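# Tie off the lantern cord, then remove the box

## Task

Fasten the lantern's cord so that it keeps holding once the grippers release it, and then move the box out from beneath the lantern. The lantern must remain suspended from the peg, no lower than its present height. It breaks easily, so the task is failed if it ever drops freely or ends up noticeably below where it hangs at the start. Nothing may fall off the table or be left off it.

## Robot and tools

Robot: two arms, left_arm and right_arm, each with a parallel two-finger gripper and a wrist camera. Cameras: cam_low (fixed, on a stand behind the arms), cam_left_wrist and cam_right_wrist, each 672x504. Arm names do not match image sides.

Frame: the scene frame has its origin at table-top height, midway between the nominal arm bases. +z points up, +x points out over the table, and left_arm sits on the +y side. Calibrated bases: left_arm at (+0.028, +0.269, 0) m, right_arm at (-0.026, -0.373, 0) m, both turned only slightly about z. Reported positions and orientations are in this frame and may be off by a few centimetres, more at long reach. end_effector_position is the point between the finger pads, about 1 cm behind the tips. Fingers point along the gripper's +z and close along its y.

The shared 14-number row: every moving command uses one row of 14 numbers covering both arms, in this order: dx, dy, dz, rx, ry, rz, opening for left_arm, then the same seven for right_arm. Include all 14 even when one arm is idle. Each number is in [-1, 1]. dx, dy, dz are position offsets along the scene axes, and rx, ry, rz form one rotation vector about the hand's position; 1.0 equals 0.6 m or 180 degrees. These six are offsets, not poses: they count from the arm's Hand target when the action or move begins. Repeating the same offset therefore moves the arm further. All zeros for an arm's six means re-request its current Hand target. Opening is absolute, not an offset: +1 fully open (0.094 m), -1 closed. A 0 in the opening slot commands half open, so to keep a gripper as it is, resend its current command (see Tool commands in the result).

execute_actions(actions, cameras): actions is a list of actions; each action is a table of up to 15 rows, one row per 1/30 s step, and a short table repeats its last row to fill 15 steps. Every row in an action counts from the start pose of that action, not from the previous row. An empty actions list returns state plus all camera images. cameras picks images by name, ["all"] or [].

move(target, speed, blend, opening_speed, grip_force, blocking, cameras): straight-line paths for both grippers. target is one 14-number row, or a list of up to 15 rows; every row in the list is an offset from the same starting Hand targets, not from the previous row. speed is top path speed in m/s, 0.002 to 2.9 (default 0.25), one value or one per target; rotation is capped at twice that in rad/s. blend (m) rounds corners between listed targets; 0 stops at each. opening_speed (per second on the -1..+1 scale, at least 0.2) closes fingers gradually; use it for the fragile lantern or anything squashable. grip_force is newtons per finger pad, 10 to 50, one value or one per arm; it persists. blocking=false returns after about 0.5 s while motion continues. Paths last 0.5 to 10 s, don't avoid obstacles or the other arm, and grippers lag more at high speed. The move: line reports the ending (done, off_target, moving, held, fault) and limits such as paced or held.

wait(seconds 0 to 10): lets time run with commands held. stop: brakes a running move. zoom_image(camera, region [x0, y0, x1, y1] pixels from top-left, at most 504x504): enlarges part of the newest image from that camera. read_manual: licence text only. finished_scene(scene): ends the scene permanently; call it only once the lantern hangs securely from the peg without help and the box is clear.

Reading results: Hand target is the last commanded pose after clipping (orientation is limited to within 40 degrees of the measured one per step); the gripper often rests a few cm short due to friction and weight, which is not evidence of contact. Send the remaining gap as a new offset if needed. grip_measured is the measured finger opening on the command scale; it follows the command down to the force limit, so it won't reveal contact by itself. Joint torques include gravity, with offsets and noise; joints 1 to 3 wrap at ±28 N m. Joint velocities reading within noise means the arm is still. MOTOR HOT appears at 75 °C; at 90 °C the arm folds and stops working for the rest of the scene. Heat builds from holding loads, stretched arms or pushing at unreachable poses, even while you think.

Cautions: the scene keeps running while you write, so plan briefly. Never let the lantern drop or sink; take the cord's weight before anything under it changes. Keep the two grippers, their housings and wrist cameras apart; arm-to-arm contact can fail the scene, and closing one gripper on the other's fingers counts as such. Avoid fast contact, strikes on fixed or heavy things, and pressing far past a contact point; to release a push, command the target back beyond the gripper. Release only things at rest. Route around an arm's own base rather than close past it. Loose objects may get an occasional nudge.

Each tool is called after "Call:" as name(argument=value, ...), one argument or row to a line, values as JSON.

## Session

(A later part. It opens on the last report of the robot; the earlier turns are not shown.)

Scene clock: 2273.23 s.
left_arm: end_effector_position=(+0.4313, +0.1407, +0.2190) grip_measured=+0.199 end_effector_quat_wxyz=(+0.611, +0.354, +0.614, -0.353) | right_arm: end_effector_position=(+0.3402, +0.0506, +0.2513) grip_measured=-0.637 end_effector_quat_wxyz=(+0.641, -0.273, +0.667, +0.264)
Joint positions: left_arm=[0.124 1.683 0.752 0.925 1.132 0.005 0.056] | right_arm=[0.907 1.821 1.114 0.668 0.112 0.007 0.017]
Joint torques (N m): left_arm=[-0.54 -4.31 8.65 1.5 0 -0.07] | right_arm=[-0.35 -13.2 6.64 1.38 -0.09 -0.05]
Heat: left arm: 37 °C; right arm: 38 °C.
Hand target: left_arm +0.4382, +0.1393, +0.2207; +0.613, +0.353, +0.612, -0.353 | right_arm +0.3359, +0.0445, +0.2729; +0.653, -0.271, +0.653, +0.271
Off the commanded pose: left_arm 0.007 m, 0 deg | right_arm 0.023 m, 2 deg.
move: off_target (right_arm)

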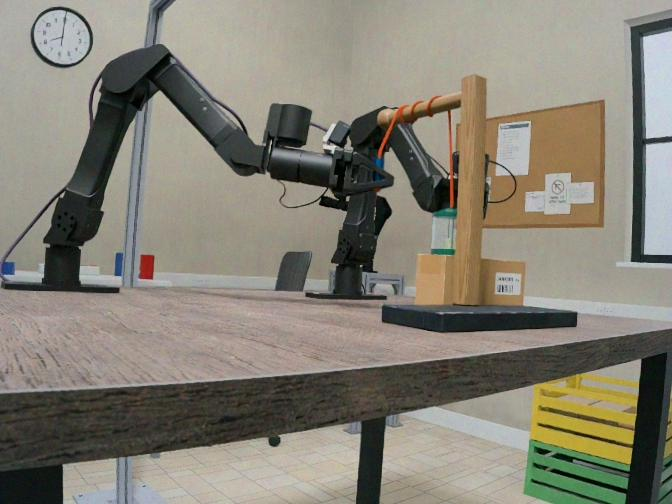

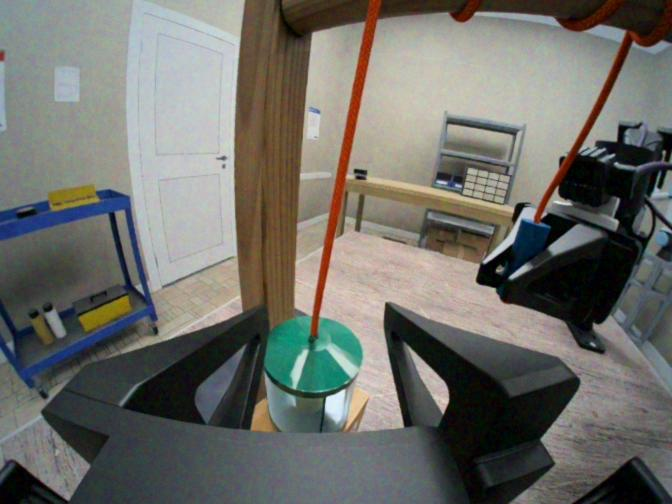

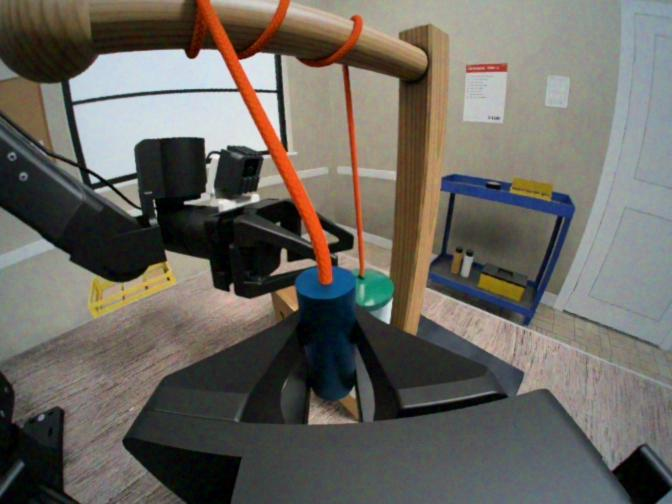

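Call:
move(
  target=[0.0275, -0.0342, -0.003, 0, 0, 0, 0.2, 0, 0, 0, 0, 0, 0, -0.8],
  speed=0.05,
  cameras=["cam_low", "cam_left_wrist", "cam_right_wrist"],
)

Call:
zoom_image(
  camera="cam_left_wrist",
  region=[220, 180, 440, 400],
)

Scene clock: 2305.73 s.
left_arm: end_effector_position=(+0.4479, +0.1211, +0.2183) grip_measured=+0.199 end_effector_quat_wxyz=(+0.613, +0.354, +0.613, -0.352) | right_arm: end_effector_position=(+0.3402, +0.0506, +0.2513) grip_measured=-0.637 end_effector_quat_wxyz=(+0.641, -0.273, +0.667, +0.264)
Joint positions: left_arm=[0.061 1.739 0.812 0.925 1.068 0.005 0.056] | right_arm=[0.907 1.821 1.114 0.668 0.112 0.007 0.017]
Joint torques (N m): left_arm=[-0.62 -4.74 8.7 1.5 -0.02 -0.06] | right_arm=[-0.34 -13.19 6.65 1.37 -0.09 -0.04]
Heat: left arm: 39 °C; right arm: 38 °C.
Hand target: left_arm +0.4546, +0.1187, +0.2189; +0.613, +0.353, +0.612, -0.353 | right_arm +0.3359, +0.0445, +0.2729; +0.653, -0.271, +0.653, +0.271
Off the commanded pose: left_arm 0.007 m, 0 deg | right_arm 0.023 m, 2 deg.
move: off_target (right_arm)

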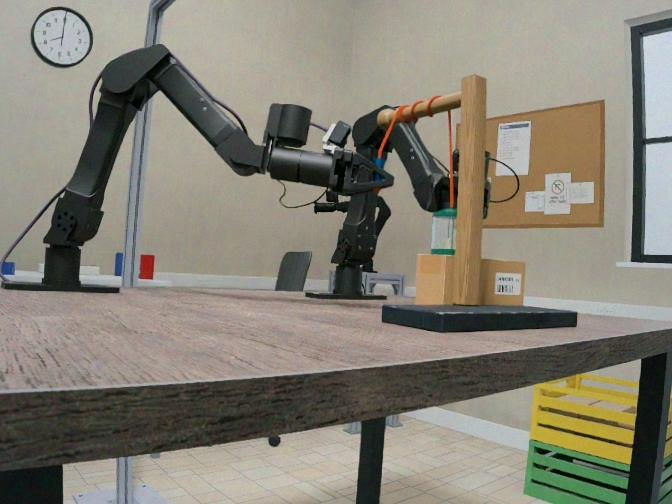

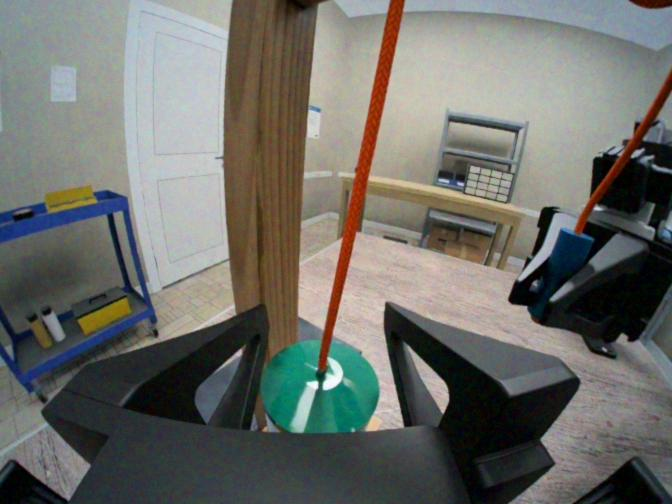

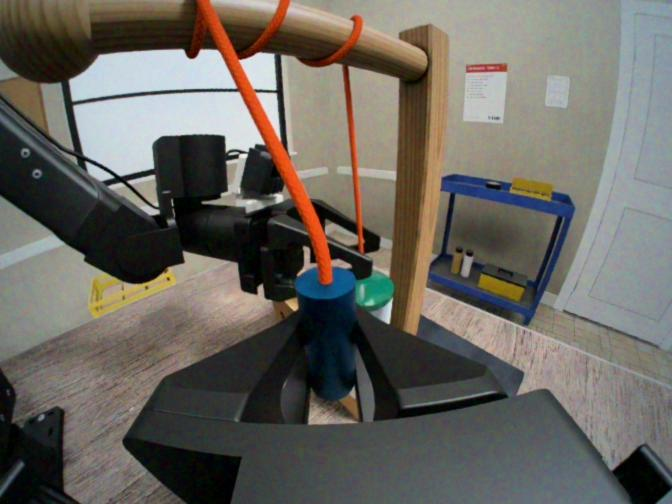

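Scaled by 2.291 from the camera's 672x504 image, which has a finer 960x720 frame.

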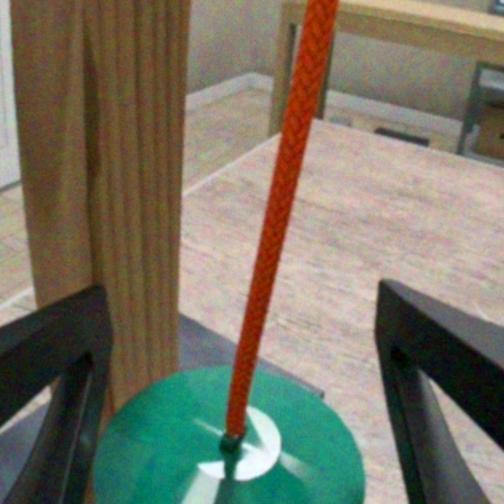

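Call:
move(
  target=[0,0,0,0,0,0,-0.7,0,0,0,0,0,0,-0.8],
  grip_force=[40,50],
  speed=0.05,
  cameras=["all"],
)

Scene clock: 2350.23 s.
left_arm: end_effector_position=(+0.4480, +0.1212, +0.2183) grip_measured=-0.699 end_effector_quat_wxyz=(+0.613, +0.354, +0.613, -0.352) | right_arm: end_effector_position=(+0.3402, +0.0506, +0.2513) grip_measured=-0.637 end_effector_quat_wxyz=(+0.641, -0.273, +0.667, +0.264)
Joint positions: left_arm=[0.061 1.739 0.812 0.925 1.067 0.005 0.014] | right_arm=[0.907 1.821 1.114 0.668 0.112 0.007 0.017]
Joint torques (N m): left_arm=[-0.66 -4.79 8.7 1.5 -0.02 -0.06] | right_arm=[-0.34 -13.19 6.64 1.37 -0.09 -0.05]
Heat: left arm: 40 °C; right arm: 38 °C.
Hand target: left_arm +0.4546, +0.1187, +0.2189; +0.613, +0.353, +0.612, -0.353 | right_arm +0.3359, +0.0445, +0.2729; +0.653, -0.271, +0.653, +0.271
Off the commanded pose: left_arm 0.007 m, 0 deg | right_arm 0.023 m, 2 deg.
grip_force (N): 40, 50
move: off_target (right_arm)

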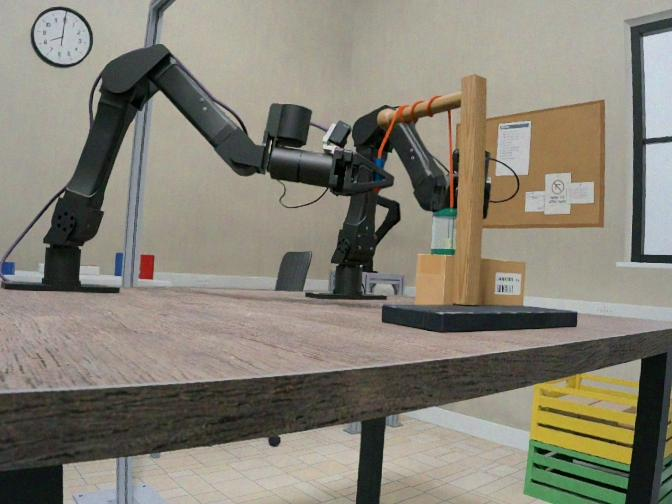

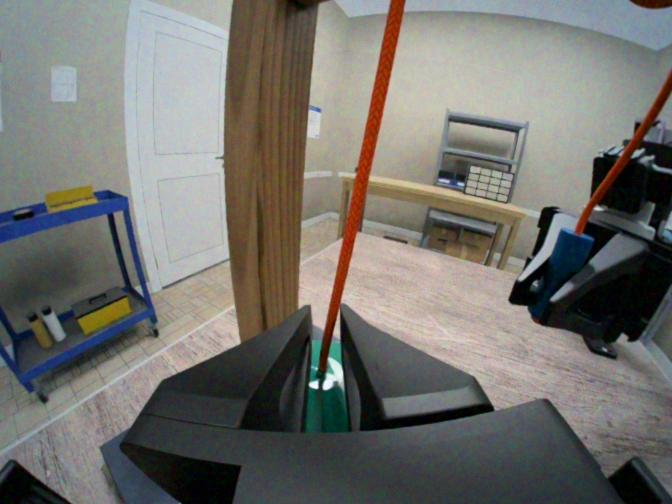

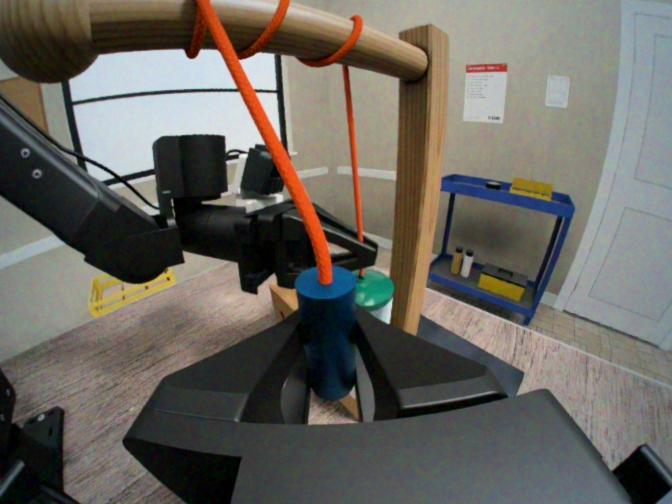

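Call:
move(
  target=[0,0,0,0,0,0,-1.0,0,0,0,0,0,0,-0.8],
  opening_speed=0.3,
  speed=0.05,
  cameras=["cam_left_wrist"],
)

Scene clock: 2356.43 s.
left_arm: end_effector_position=(+0.4483, +0.1213, +0.2183) grip_measured=-0.937 end_effector_quat_wxyz=(+0.613, +0.353, +0.613, -0.351) | right_arm: end_effector_position=(+0.3402, +0.0506, +0.2513) grip_measured=-0.637 end_effector_quat_wxyz=(+0.641, -0.273, +0.667, +0.264)
Joint positions: left_arm=[0.061 1.739 0.812 0.925 1.065 0.005 0.003] | right_arm=[0.907 1.821 1.114 0.668 0.112 0.007 0.017]
Joint torques (N m): left_arm=[-0.62 -4.75 8.73 1.52 -0.01 -0.06] | right_arm=[-0.34 -13.19 6.65 1.37 -0.09 -0.04]
Heat: left arm: 40 °C; right arm: 38 °C.
Hand target: left_arm +0.4546, +0.1187, +0.2189; +0.613, +0.353, +0.612, -0.353 | right_arm +0.3359, +0.0445, +0.2729; +0.653, -0.271, +0.653, +0.271
Off the commanded pose: left_arm 0.007 m, 0 deg | right_arm 0.023 m, 2 deg.
grip_force (N): 40, 50
move: off_target (right_arm)
Images, in order (width x height): cam_left_wrist 672x504.

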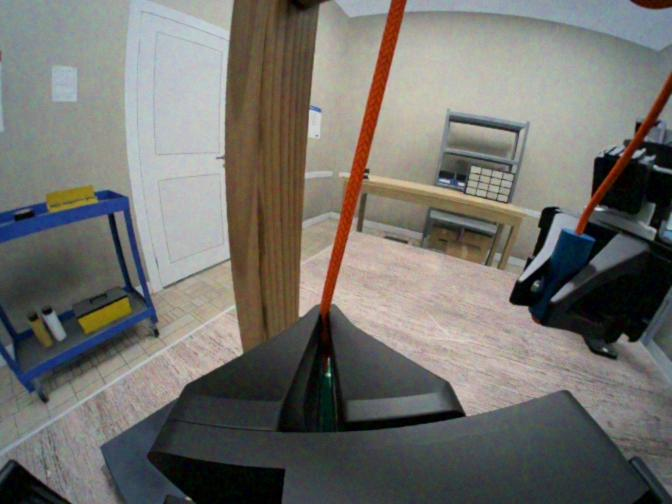

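Call:
move(
  target=[0,0,0.035,0,0,0,-1.0,0,-0.01,0,0,0,0,-0.8],
  speed=0.03,
  cameras=["cam_low"],
)

Call:
zoom_image(
  camera="cam_low",
  region=[330, 70, 560, 320],
)

Scene clock: 2389.67 s.
left_arm: end_effector_position=(+0.4535, +0.1214, +0.2182) grip_measured=-0.937 end_effector_quat_wxyz=(+0.599, +0.345, +0.626, -0.360) | right_arm: end_effector_position=(+0.3386, +0.0460, +0.2513) grip_measured=-0.637 end_effector_quat_wxyz=(+0.640, -0.275, +0.667, +0.266)
Joint positions: left_arm=[0.061 1.739 0.846 0.847 1.065 0.004 0.003] | right_arm=[0.9 1.804 1.095 0.668 0.1 0.007 0.017]
Joint torques (N m): left_arm=[-0.66 -8.76 8.99 1.44 0.01 -0.07] | right_arm=[-0.59 -12.97 6.54 1.41 -0.06 -0.05]
Heat: left arm: 40 °C; right arm: 38 °C.
Hand target: left_arm +0.4546, +0.1187, +0.2399; +0.613, +0.353, +0.612, -0.353 | right_arm +0.3359, +0.0385, +0.2727; +0.653, -0.271, +0.653, +0.270
Off the commanded pose: left_arm 0.022 m, 3 deg | right_arm 0.023 m, 2 deg.
grip_force (N): 40, 50
move: off_target (left_arm, right_arm)
Images, in order (width x height): cam_low 672x504.

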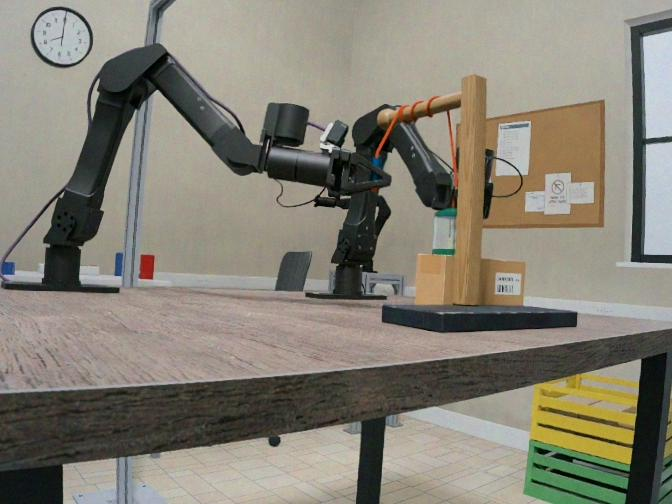

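Scaled by 2.016 from the camera's 672x504 image, which has a finer 960x720 frame.

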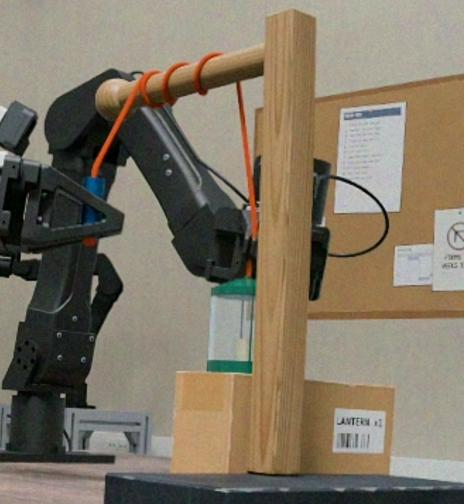

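Call:
move(
  target=[0,0,0.015,0,0,0,-1.0,0,0,0,0,0,0,-0.8],
  speed=0.03,
)

Scene clock: 2393.60 s.
left_arm: end_effector_position=(+0.4539, +0.1215, +0.2186) grip_measured=-0.937 end_effector_quat_wxyz=(+0.590, +0.339, +0.635, -0.365) | right_arm: end_effector_position=(+0.3386, +0.0461, +0.2513) grip_measured=-0.637 end_effector_quat_wxyz=(+0.639, -0.275, +0.667, +0.266)
Joint positions: left_arm=[0.061 1.728 0.858 0.794 1.064 0.003 0.003] | right_arm=[0.9 1.804 1.095 0.668 0.1 0.007 0.017]
Joint torques (N m): left_arm=[-0.61 -9.52 9.57 1.57 0.05 -0.05] | right_arm=[-0.58 -12.98 6.56 1.41 -0.07 -0.04]
Heat: left arm: 40 °C; right arm: 37 °C.
Hand target: left_arm +0.4547, +0.1187, +0.2489; +0.613, +0.353, +0.612, -0.353 | right_arm +0.3359, +0.0385, +0.2727; +0.653, -0.271, +0.653, +0.271
Off the commanded pose: left_arm 0.030 m, 4 deg | right_arm 0.023 m, 2 deg.
grip_force (N): 40, 50
move: off_target (left_arm, right_arm)

Call:
move(
  target=[0,0,0.015,0,0,0,-1.0,0,-0.01,0,0,0,0,-0.8],
  speed=0.03,
)

Scene clock: 2400.03 s.
left_arm: end_effector_position=(+0.4546, +0.1219, +0.2217) grip_measured=-0.937 end_effector_quat_wxyz=(+0.584, +0.333, +0.643, -0.367) | right_arm: end_effector_position=(+0.3381, +0.0402, +0.2526) grip_measured=-0.637 end_effector_quat_wxyz=(+0.639, -0.276, +0.666, +0.267)
Joint positions: left_arm=[0.061 1.713 0.872 0.742 1.06 0.003 0.003] | right_arm=[0.89 1.785 1.076 0.668 0.088 0.006 0.017]
Joint torques (N m): left_arm=[-0.64 -9.81 10.1 1.63 0.1 -0.03] | right_arm=[-0.65 -12.59 6.48 1.44 -0.05 -0.03]
Heat: left arm: 40 °C; right arm: 37 °C.
Hand target: left_arm +0.4546, +0.1187, +0.2579; +0.613, +0.353, +0.612, -0.353 | right_arm +0.3360, +0.0324, +0.2728; +0.653, -0.271, +0.653, +0.271
Off the commanded pose: left_arm 0.036 m, 6 deg | right_arm 0.022 m, 2 deg.
grip_force (N): 40, 50
move: off_target (left_arm, right_arm)

Call:
move(
  target=[0,0,0.015,0,0,0,-1.0,0,-0.01,0,0,0,0,-0.8],
  speed=0.03,
  cameras=["cam_low"],
)

Call:
zoom_image(
  camera="cam_low",
  region=[330, 70, 560, 320],
)

Scene clock: 2424.60 s.
left_arm: end_effector_position=(+0.4552, +0.1220, +0.2301) grip_measured=-0.937 end_effector_quat_wxyz=(+0.583, +0.332, +0.644, -0.368) | right_arm: end_effector_position=(+0.3392, +0.0334, +0.2487) grip_measured=-0.637 end_effector_quat_wxyz=(+0.637, -0.276, +0.670, +0.264)
Joint positions: left_arm=[0.061 1.694 0.893 0.7 1.059 0.003 0.003] | right_arm=[0.878 1.772 1.054 0.668 0.08 0.006 0.017]
Joint torques (N m): left_arm=[-0.64 -9.72 10.17 1.76 0.08 -0.04] | right_arm=[-0.53 -12.77 6.64 1.47 -0.08 -0.04]
Heat: left arm: 39 °C; right arm: 37 °C.
Hand target: left_arm +0.4546, +0.1187, +0.2669; +0.613, +0.353, +0.612, -0.353 | right_arm +0.3359, +0.0265, +0.2727; +0.653, -0.271, +0.653, +0.271
Off the commanded pose: left_arm 0.037 m, 6 deg | right_arm 0.025 m, 3 deg.
grip_force (N): 40, 50
move: off_target (left_arm, right_arm)
Images, in order (width x height): cam_low 672x504.

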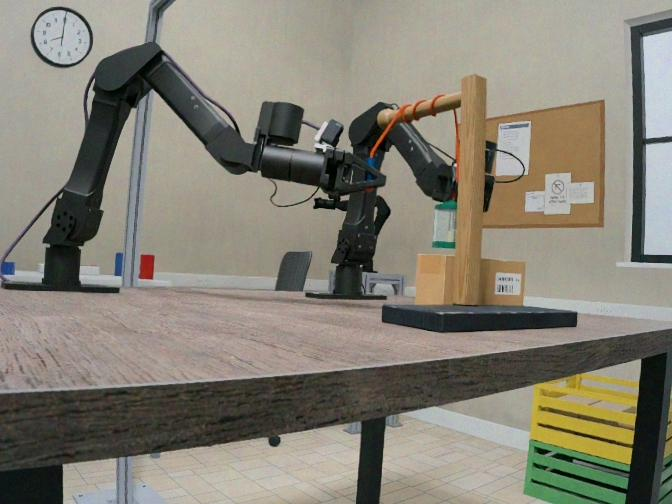

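Scaled by 2.016 from the camera's 672x504 image, which has a finer 960x720 frame.

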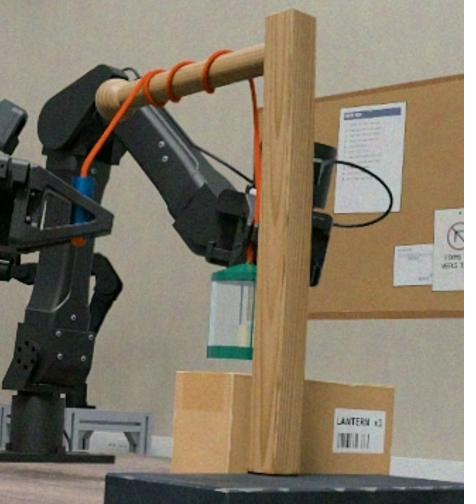

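Call:
move(
  target=[0,0,0.015,0,0,0,-1.0,0,-0.025,0,0,0,0,-0.8],
  speed=0.03,
)

Call:
move(
  target=[0,0,0.015,0,0,0,-1.0,0,-0.02,0,0,0,0,-0.8],
  speed=0.03,
  cameras=["cam_low", "cam_left_wrist"],
)

Call:
zoom_image(
  camera="cam_low",
  region=[330, 70, 560, 320],
)

Scene clock: 2436.63 s.
left_arm: end_effector_position=(+0.4560, +0.1221, +0.2386) grip_measured=-0.937 end_effector_quat_wxyz=(+0.583, +0.332, +0.644, -0.368) | right_arm: end_effector_position=(+0.3392, +0.0179, +0.2491) grip_measured=-0.637 end_effector_quat_wxyz=(+0.635, -0.276, +0.671, +0.264)
Joint positions: left_arm=[0.061 1.678 0.914 0.662 1.058 0.003 0.003] | right_arm=[0.85 1.729 1.007 0.668 0.052 0.006 0.017]
Joint torques (N m): left_arm=[-0.7 -9.66 10.33 1.67 0.09 -0.04] | right_arm=[-0.53 -12.18 6.61 1.54 -0.08 -0.04]
Heat: left arm: 39 °C; right arm: 37 °C.
Hand target: left_arm +0.4547, +0.1187, +0.2759; +0.613, +0.353, +0.612, -0.353 | right_arm +0.3359, +0.0114, +0.2728; +0.653, -0.271, +0.653, +0.271
Off the commanded pose: left_arm 0.037 m, 6 deg | right_arm 0.025 m, 3 deg.
grip_force (N): 40, 50
move: off_target (left_arm, right_arm)

Scene clock: 2437.67 s.
left_arm: end_effector_position=(+0.4567, +0.1221, +0.2473) grip_measured=-0.937 end_effector_quat_wxyz=(+0.583, +0.332, +0.644, -0.368) | right_arm: end_effector_position=(+0.3394, +0.0056, +0.2487) grip_measured=-0.637 end_effector_quat_wxyz=(+0.634, -0.276, +0.673, +0.263)
Joint positions: left_arm=[0.061 1.663 0.937 0.623 1.058 0.003 0.003] | right_arm=[0.826 1.697 0.972 0.668 0.028 0.006 0.017]
Joint torques (N m): left_arm=[-0.61 -9.63 10.5 1.76 0.1 -0.05] | right_arm=[-0.51 -11.81 6.64 1.57 -0.09 -0.03]
Heat: left arm: 39 °C; right arm: 37 °C.
Hand target: left_arm +0.4547, +0.1187, +0.2849; +0.613, +0.353, +0.612, -0.353 | right_arm +0.3359, -0.0005, +0.2729; +0.653, -0.271, +0.653, +0.271
Off the commanded pose: left_arm 0.038 m, 6 deg | right_arm 0.025 m, 3 deg.
grip_force (N): 40, 50
move: off_target (left_arm, right_arm)
Images, in order (width x height): cam_low 672x504, cam_left_wrist 672x504.

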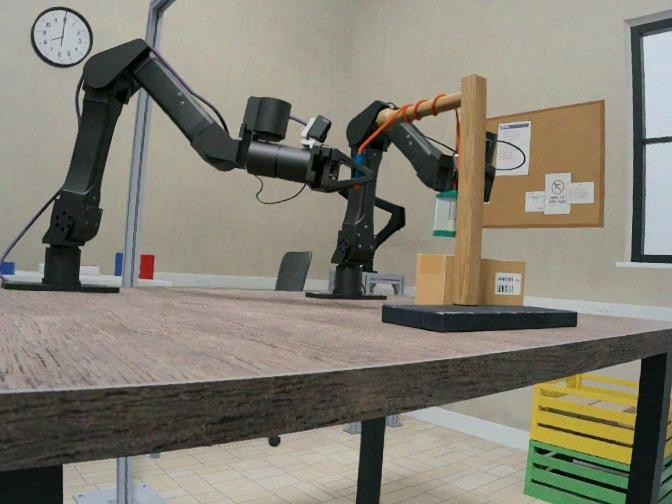

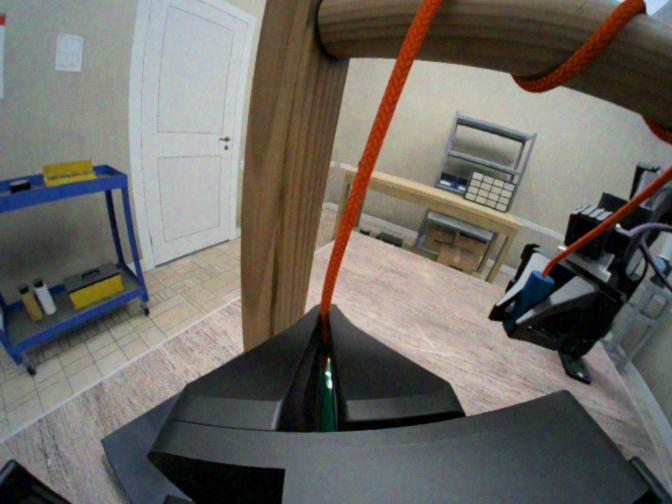

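Scaled by 2.016 from the camera's 672x504 image, which has a finer 960x720 frame.

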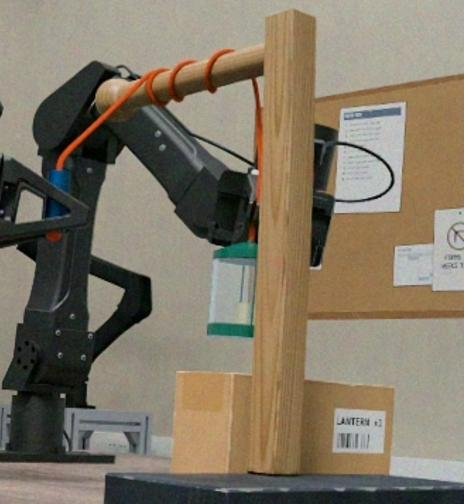

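Call:
move(
  target=[0,0,0.015,0,0,0,-1.0,0,-0.025,0.005,0,0,0,-0.8],
  speed=0.03,
)

Call:
move(
  target=[-0.003,0,0.015,0,0,0,-1.0,0,-0.025,0.005,0,0,0,-0.8],
  speed=0.03,
  cameras=["all"],
)

Call:
zoom_image(
  camera="cam_low",
  region=[330, 70, 560, 320],
)

Scene clock: 2454.27 s.
left_arm: end_effector_position=(+0.4574, +0.1222, +0.2558) grip_measured=-0.937 end_effector_quat_wxyz=(+0.583, +0.332, +0.644, -0.368) | right_arm: end_effector_position=(+0.3400, -0.0099, +0.2552) grip_measured=-0.637 end_effector_quat_wxyz=(+0.638, -0.273, +0.670, +0.265)
Joint positions: left_arm=[0.061 1.65 0.961 0.586 1.058 0.003 0.003] | right_arm=[0.793 1.65 0.937 0.668 -0.003 0.006 0.017]
Joint torques (N m): left_arm=[-0.61 -9.66 10.63 1.75 0.11 -0.03] | right_arm=[-0.46 -11.26 6.71 1.47 -0.11 -0.04]
Heat: left arm: 41 °C; right arm: 37 °C.
Hand target: left_arm +0.4546, +0.1187, +0.2940; +0.613, +0.353, +0.612, -0.353 | right_arm +0.3359, -0.0156, +0.2758; +0.653, -0.271, +0.653, +0.271
Off the commanded pose: left_arm 0.038 m, 6 deg | right_arm 0.022 m, 3 deg.
grip_force (N): 40, 50
move: off_target (left_arm, right_arm)

Scene clock: 2455.37 s.
left_arm: end_effector_position=(+0.4563, +0.1222, +0.2645) grip_measured=-0.937 end_effector_quat_wxyz=(+0.582, +0.332, +0.645, -0.368) | right_arm: end_effector_position=(+0.3402, -0.0250, +0.2616) grip_measured=-0.637 end_effector_quat_wxyz=(+0.641, -0.272, +0.666, +0.267)
Joint positions: left_arm=[0.061 1.631 0.978 0.548 1.057 0.003 0.003] | right_arm=[0.76 1.605 0.905 0.665 -0.037 0.006 0.017]
Joint torques (N m): left_arm=[-0.62 -9.52 10.8 1.77 0.1 -0.04] | right_arm=[-0.49 -10.73 6.75 1.38 -0.09 -0.04]
Heat: left arm: 40 °C; right arm: 37 °C.
Hand target: left_arm +0.4528, +0.1187, +0.3029; +0.613, +0.353, +0.612, -0.353 | right_arm +0.3359, -0.0305, +0.2787; +0.653, -0.271, +0.653, +0.271
Off the commanded pose: left_arm 0.039 m, 6 deg | right_arm 0.019 m, 2 deg.
grip_force (N): 40, 50
move: off_target (left_arm, right_arm)

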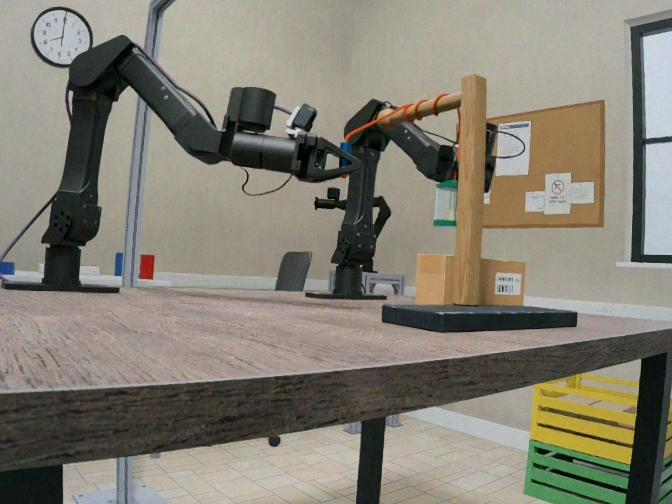

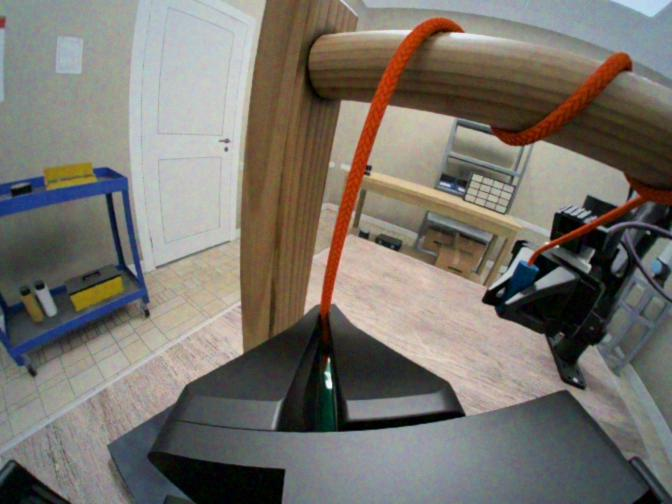

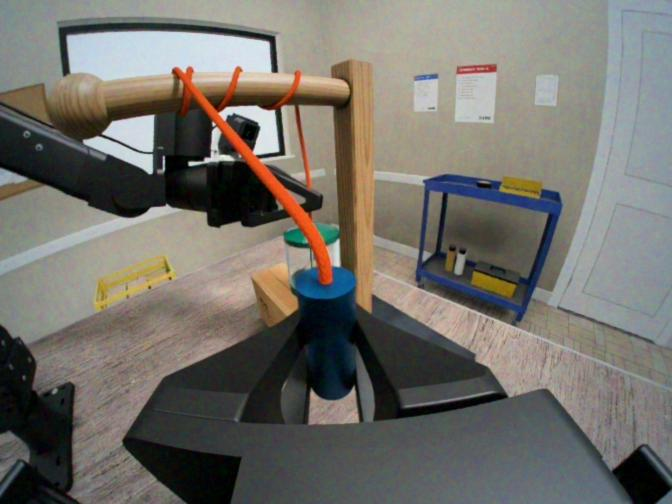

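Scaled by 2.016 from the camera's 672x504 image, which has a finer 960x720 frame.

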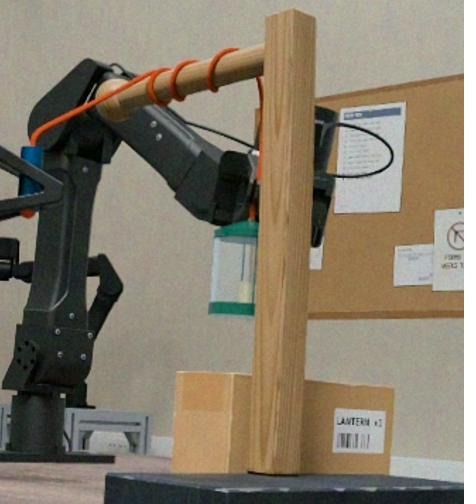

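Call:
move(
  target=[0,0,0,0,0,0,-1.0,0,-0.025,-0.005,0,0,0,-0.8],
  speed=0.03,
  cameras=["all"],
)

Call:
zoom_image(
  camera="cam_low",
  region=[330, 70, 560, 320],
)

Scene clock: 2469.10 s.
left_arm: end_effector_position=(+0.4563, +0.1222, +0.2644) grip_measured=-0.937 end_effector_quat_wxyz=(+0.582, +0.331, +0.645, -0.368) | right_arm: end_effector_position=(+0.3350, -0.0347, +0.2633) grip_measured=-0.637 end_effector_quat_wxyz=(+0.639, -0.281, +0.661, +0.276)
Joint positions: left_arm=[0.061 1.631 0.978 0.548 1.057 0.003 0.003] | right_arm=[0.733 1.566 0.868 0.666 -0.09 0.003 0.017]
Joint torques (N m): left_arm=[-0.66 -9.51 10.7 1.74 0.1 -0.04] | right_arm=[-1.16 -9.81 6.13 1.47 0.08 0]
Heat: left arm: 40 °C; right arm: 36 °C.
Hand target: left_arm +0.4528, +0.1187, +0.3029; +0.613, +0.353, +0.612, -0.353 | right_arm +0.3360, -0.0455, +0.2757; +0.653, -0.271, +0.653, +0.270
Off the commanded pose: left_arm 0.039 m, 6 deg | right_arm 0.016 m, 2 deg.
grip_force (N): 40, 50
move: off_target (left_arm, right_arm)

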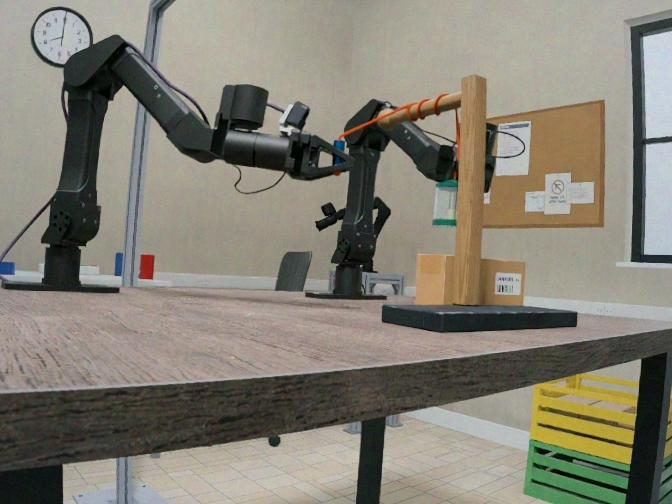

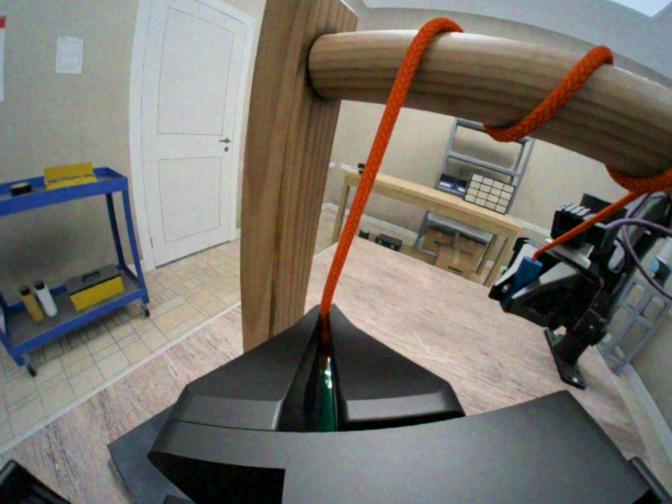

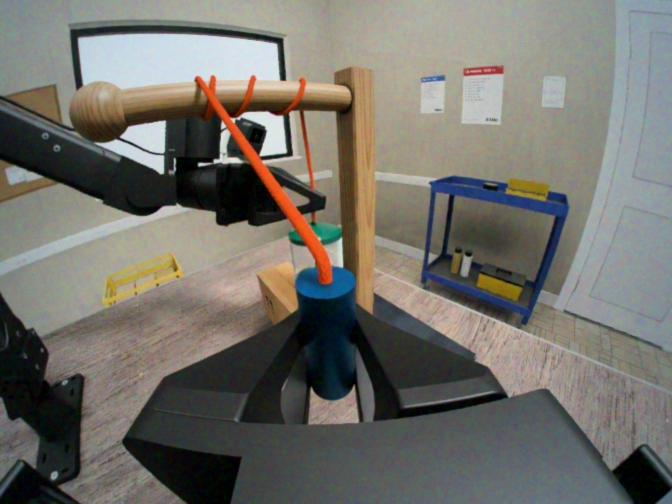

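Scaled by 2.016 from the camera's 672x504 image, which has a finer 960x720 frame.

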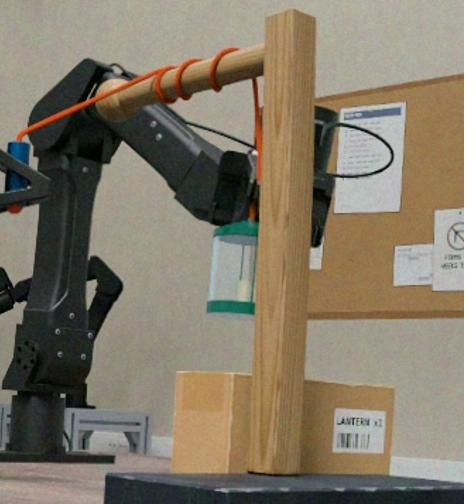

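Call:
move(
  target=[
    [0,0,0,0,0,0,-1.0,-0.005,0.0475,-0.036,0,0,0,-0.8],
    [0,0,0,0,0,0,-1.0,-0.005,0.103,-0.070,0,0,0,-0.8],
    [0,0,0,0,0,0,-1.0,-0.005,0.164,-0.091,0,0,0,-0.8],
  ],
  speed=0.06,
  blend=[0.01,0.01,0],
  cameras=["all"],
)

Call:
zoom_image(
  camera="cam_low",
  region=[330, 70, 560, 320],
)

Scene clock: 2491.90 s.
left_arm: end_effector_position=(+0.4563, +0.1222, +0.2644) grip_measured=-0.937 end_effector_quat_wxyz=(+0.582, +0.331, +0.645, -0.368) | right_arm: end_effector_position=(+0.3290, +0.0462, +0.1996) grip_measured=-0.637 end_effector_quat_wxyz=(+0.632, -0.282, +0.674, +0.260)
Joint positions: left_arm=[0.061 1.631 0.978 0.548 1.057 0.003 0.003] | right_arm=[0.92 1.881 0.985 0.83 0.118 0.003 0.017]
Joint torques (N m): left_arm=[-0.61 -9.48 10.69 1.72 0.11 -0.04] | right_arm=[0.25 -8.91 9.47 1.73 0.03 0]
Heat: left arm: 40 °C; right arm: 37 °C.
Hand target: left_arm +0.4528, +0.1187, +0.3029; +0.613, +0.353, +0.612, -0.353 | right_arm +0.3329, +0.0529, +0.2210; +0.653, -0.271, +0.653, +0.270
Off the commanded pose: left_arm 0.039 m, 6 deg | right_arm 0.023 m, 4 deg.
grip_force (N): 40, 50
move: off_target (left_arm, right_arm)

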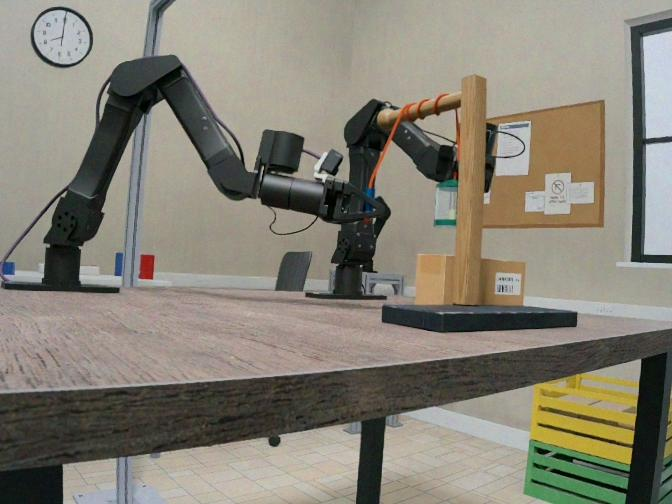

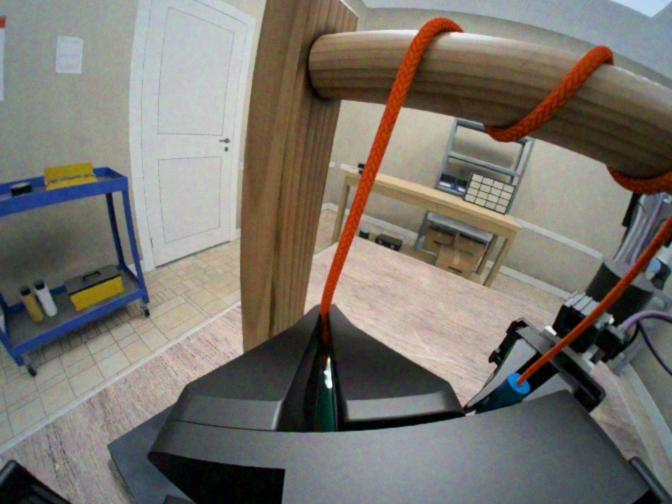

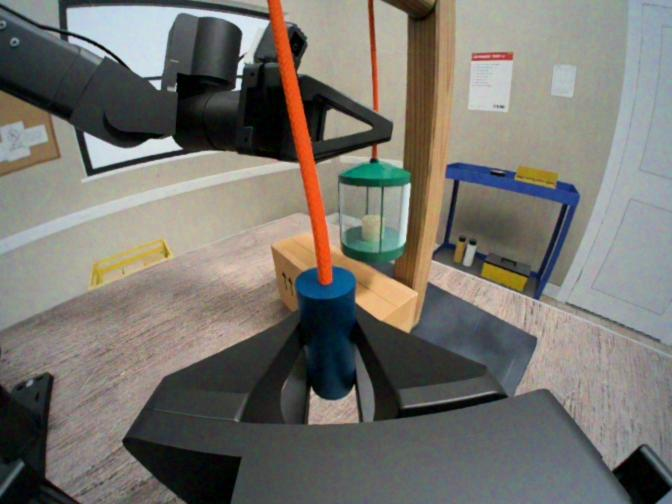

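Scaled by 2.016 from the camera's 672x504 image, which has a finer 960x720 frame.

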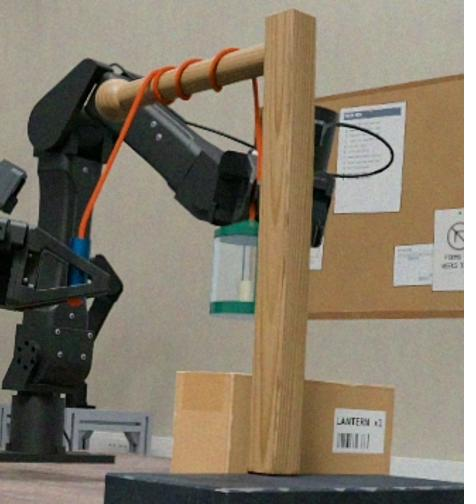

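Call:
move(
  target=[0,0,0,0,0,0,-1.0,0.015,0.065,-0.006,0,0,0,-0.8],
  speed=0.05,
  cameras=["all"],
)

Call:
zoom_image(
  camera="cam_low",
  region=[330, 70, 560, 320],
)

Scene clock: 2503.27 s.
left_arm: end_effector_position=(+0.4563, +0.1222, +0.2644) grip_measured=-0.937 end_effector_quat_wxyz=(+0.582, +0.331, +0.645, -0.368) | right_arm: end_effector_position=(+0.3401, +0.0851, +0.2050) grip_measured=-0.637 end_effector_quat_wxyz=(+0.644, -0.275, +0.663, +0.266)
Joint positions: left_arm=[0.061 1.631 0.978 0.548 1.057 0.003 0.003] | right_arm=[0.958 2.007 1.153 0.823 0.159 0.003 0.017]
Joint torques (N m): left_arm=[-0.65 -9.54 10.69 1.72 0.1 -0.04] | right_arm=[0.4 -10.1 9.73 1.4 0.07 0]
Heat: left arm: 40 °C; right arm: 38 °C.
Hand target: left_arm +0.4528, +0.1187, +0.3029; +0.613, +0.353, +0.612, -0.353 | right_arm +0.3420, +0.0918, +0.2177; +0.653, -0.271, +0.653, +0.270
Off the commanded pose: left_arm 0.039 m, 6 deg | right_arm 0.014 m, 2 deg.
grip_force (N): 40, 50
move: off_target (left_arm, right_arm)

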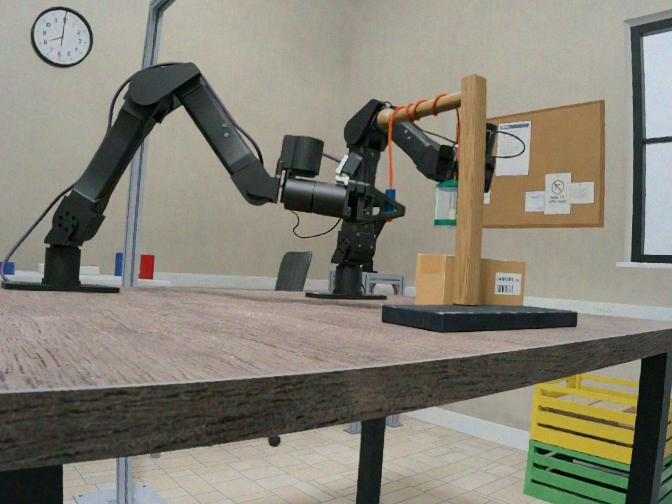

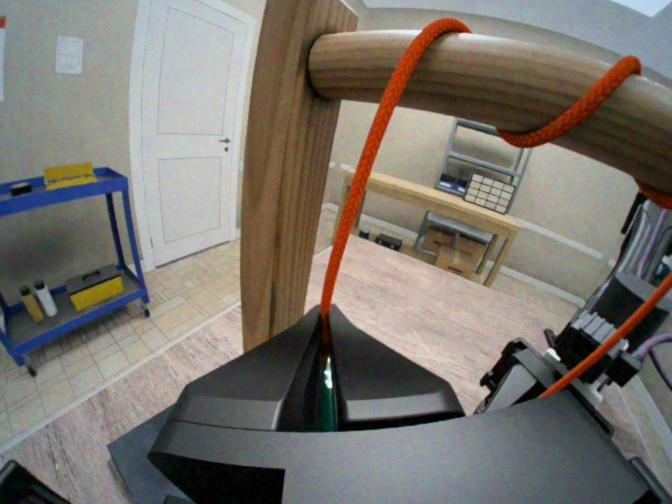

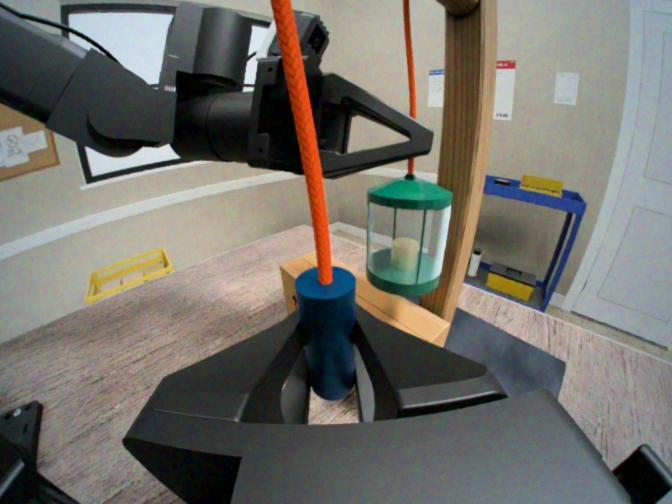

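Scaled by 2.016 from the camera's 672x504 image, which has a finer 960x720 frame.

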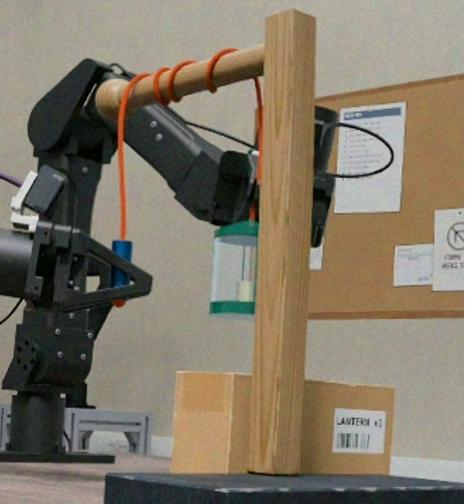

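Call:
move(
  target=[0,0,0,0,0,0,-1.0,-0.004,0.027,-0.016,0,0,0,-0.8],
  speed=0.04,
  cameras=["all"],
)

Call:
zoom_image(
  camera="cam_low",
  region=[330, 70, 560, 320],
)

Scene clock: 2516.17 s.
left_arm: end_effector_position=(+0.4563, +0.1222, +0.2644) grip_measured=-0.937 end_effector_quat_wxyz=(+0.582, +0.331, +0.645, -0.368) | right_arm: end_effector_position=(+0.3373, +0.1017, +0.1955) grip_measured=-0.637 end_effector_quat_wxyz=(+0.642, -0.277, +0.665, +0.264)
Joint positions: left_arm=[0.061 1.631 0.978 0.548 1.057 0.003 0.003] | right_arm=[0.986 2.062 1.202 0.823 0.186 0.003 0.017]
Joint torques (N m): left_arm=[-0.65 -9.54 10.74 1.71 0.11 -0.04] | right_arm=[0.32 -10.26 9.46 1.51 0.05 0]
Heat: left arm: 40 °C; right arm: 39 °C.
Hand target: left_arm +0.4528, +0.1187, +0.3029; +0.613, +0.353, +0.612, -0.353 | right_arm +0.3394, +0.1081, +0.2078; +0.653, -0.271, +0.653, +0.270
Off the commanded pose: left_arm 0.039 m, 6 deg | right_arm 0.014 m, 2 deg.
grip_force (N): 40, 50
move: off_target (left_arm, right_arm)

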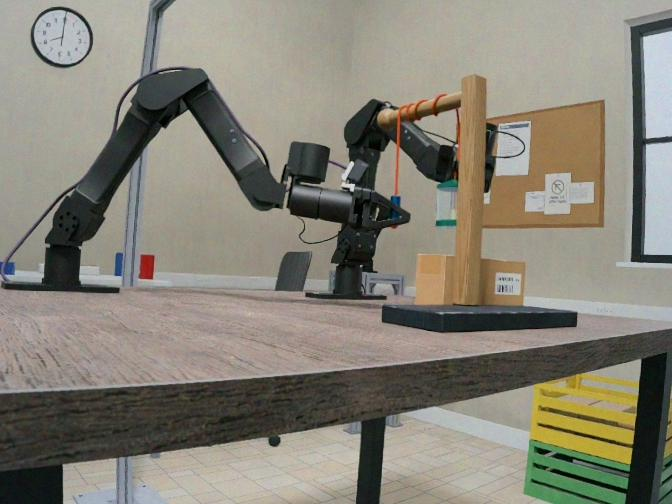

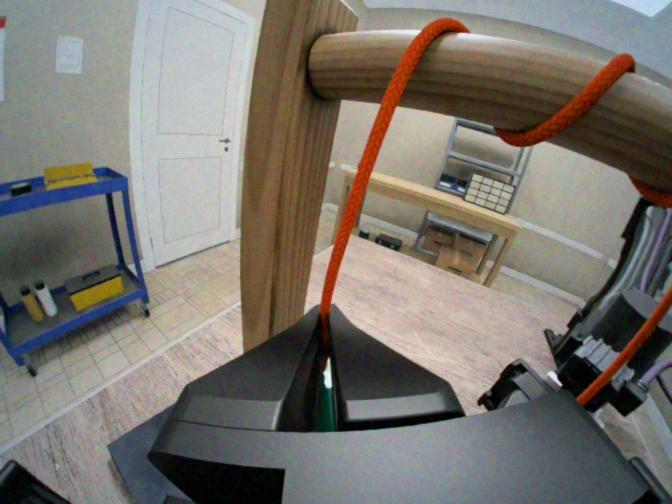

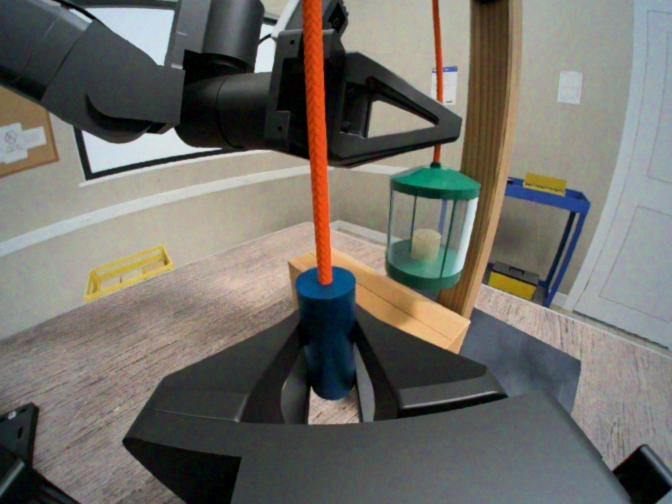

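Scaled by 2.016 from the camera's 672x504 image, which has a finer 960x720 frame.

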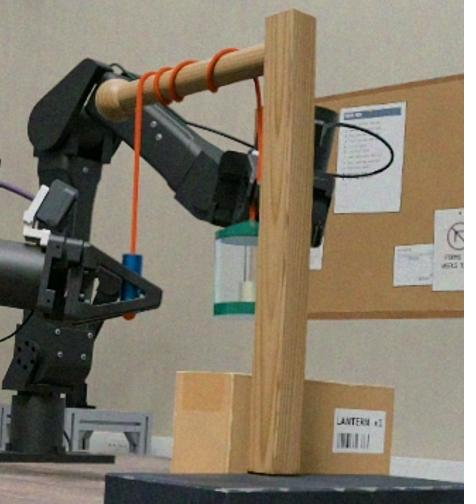

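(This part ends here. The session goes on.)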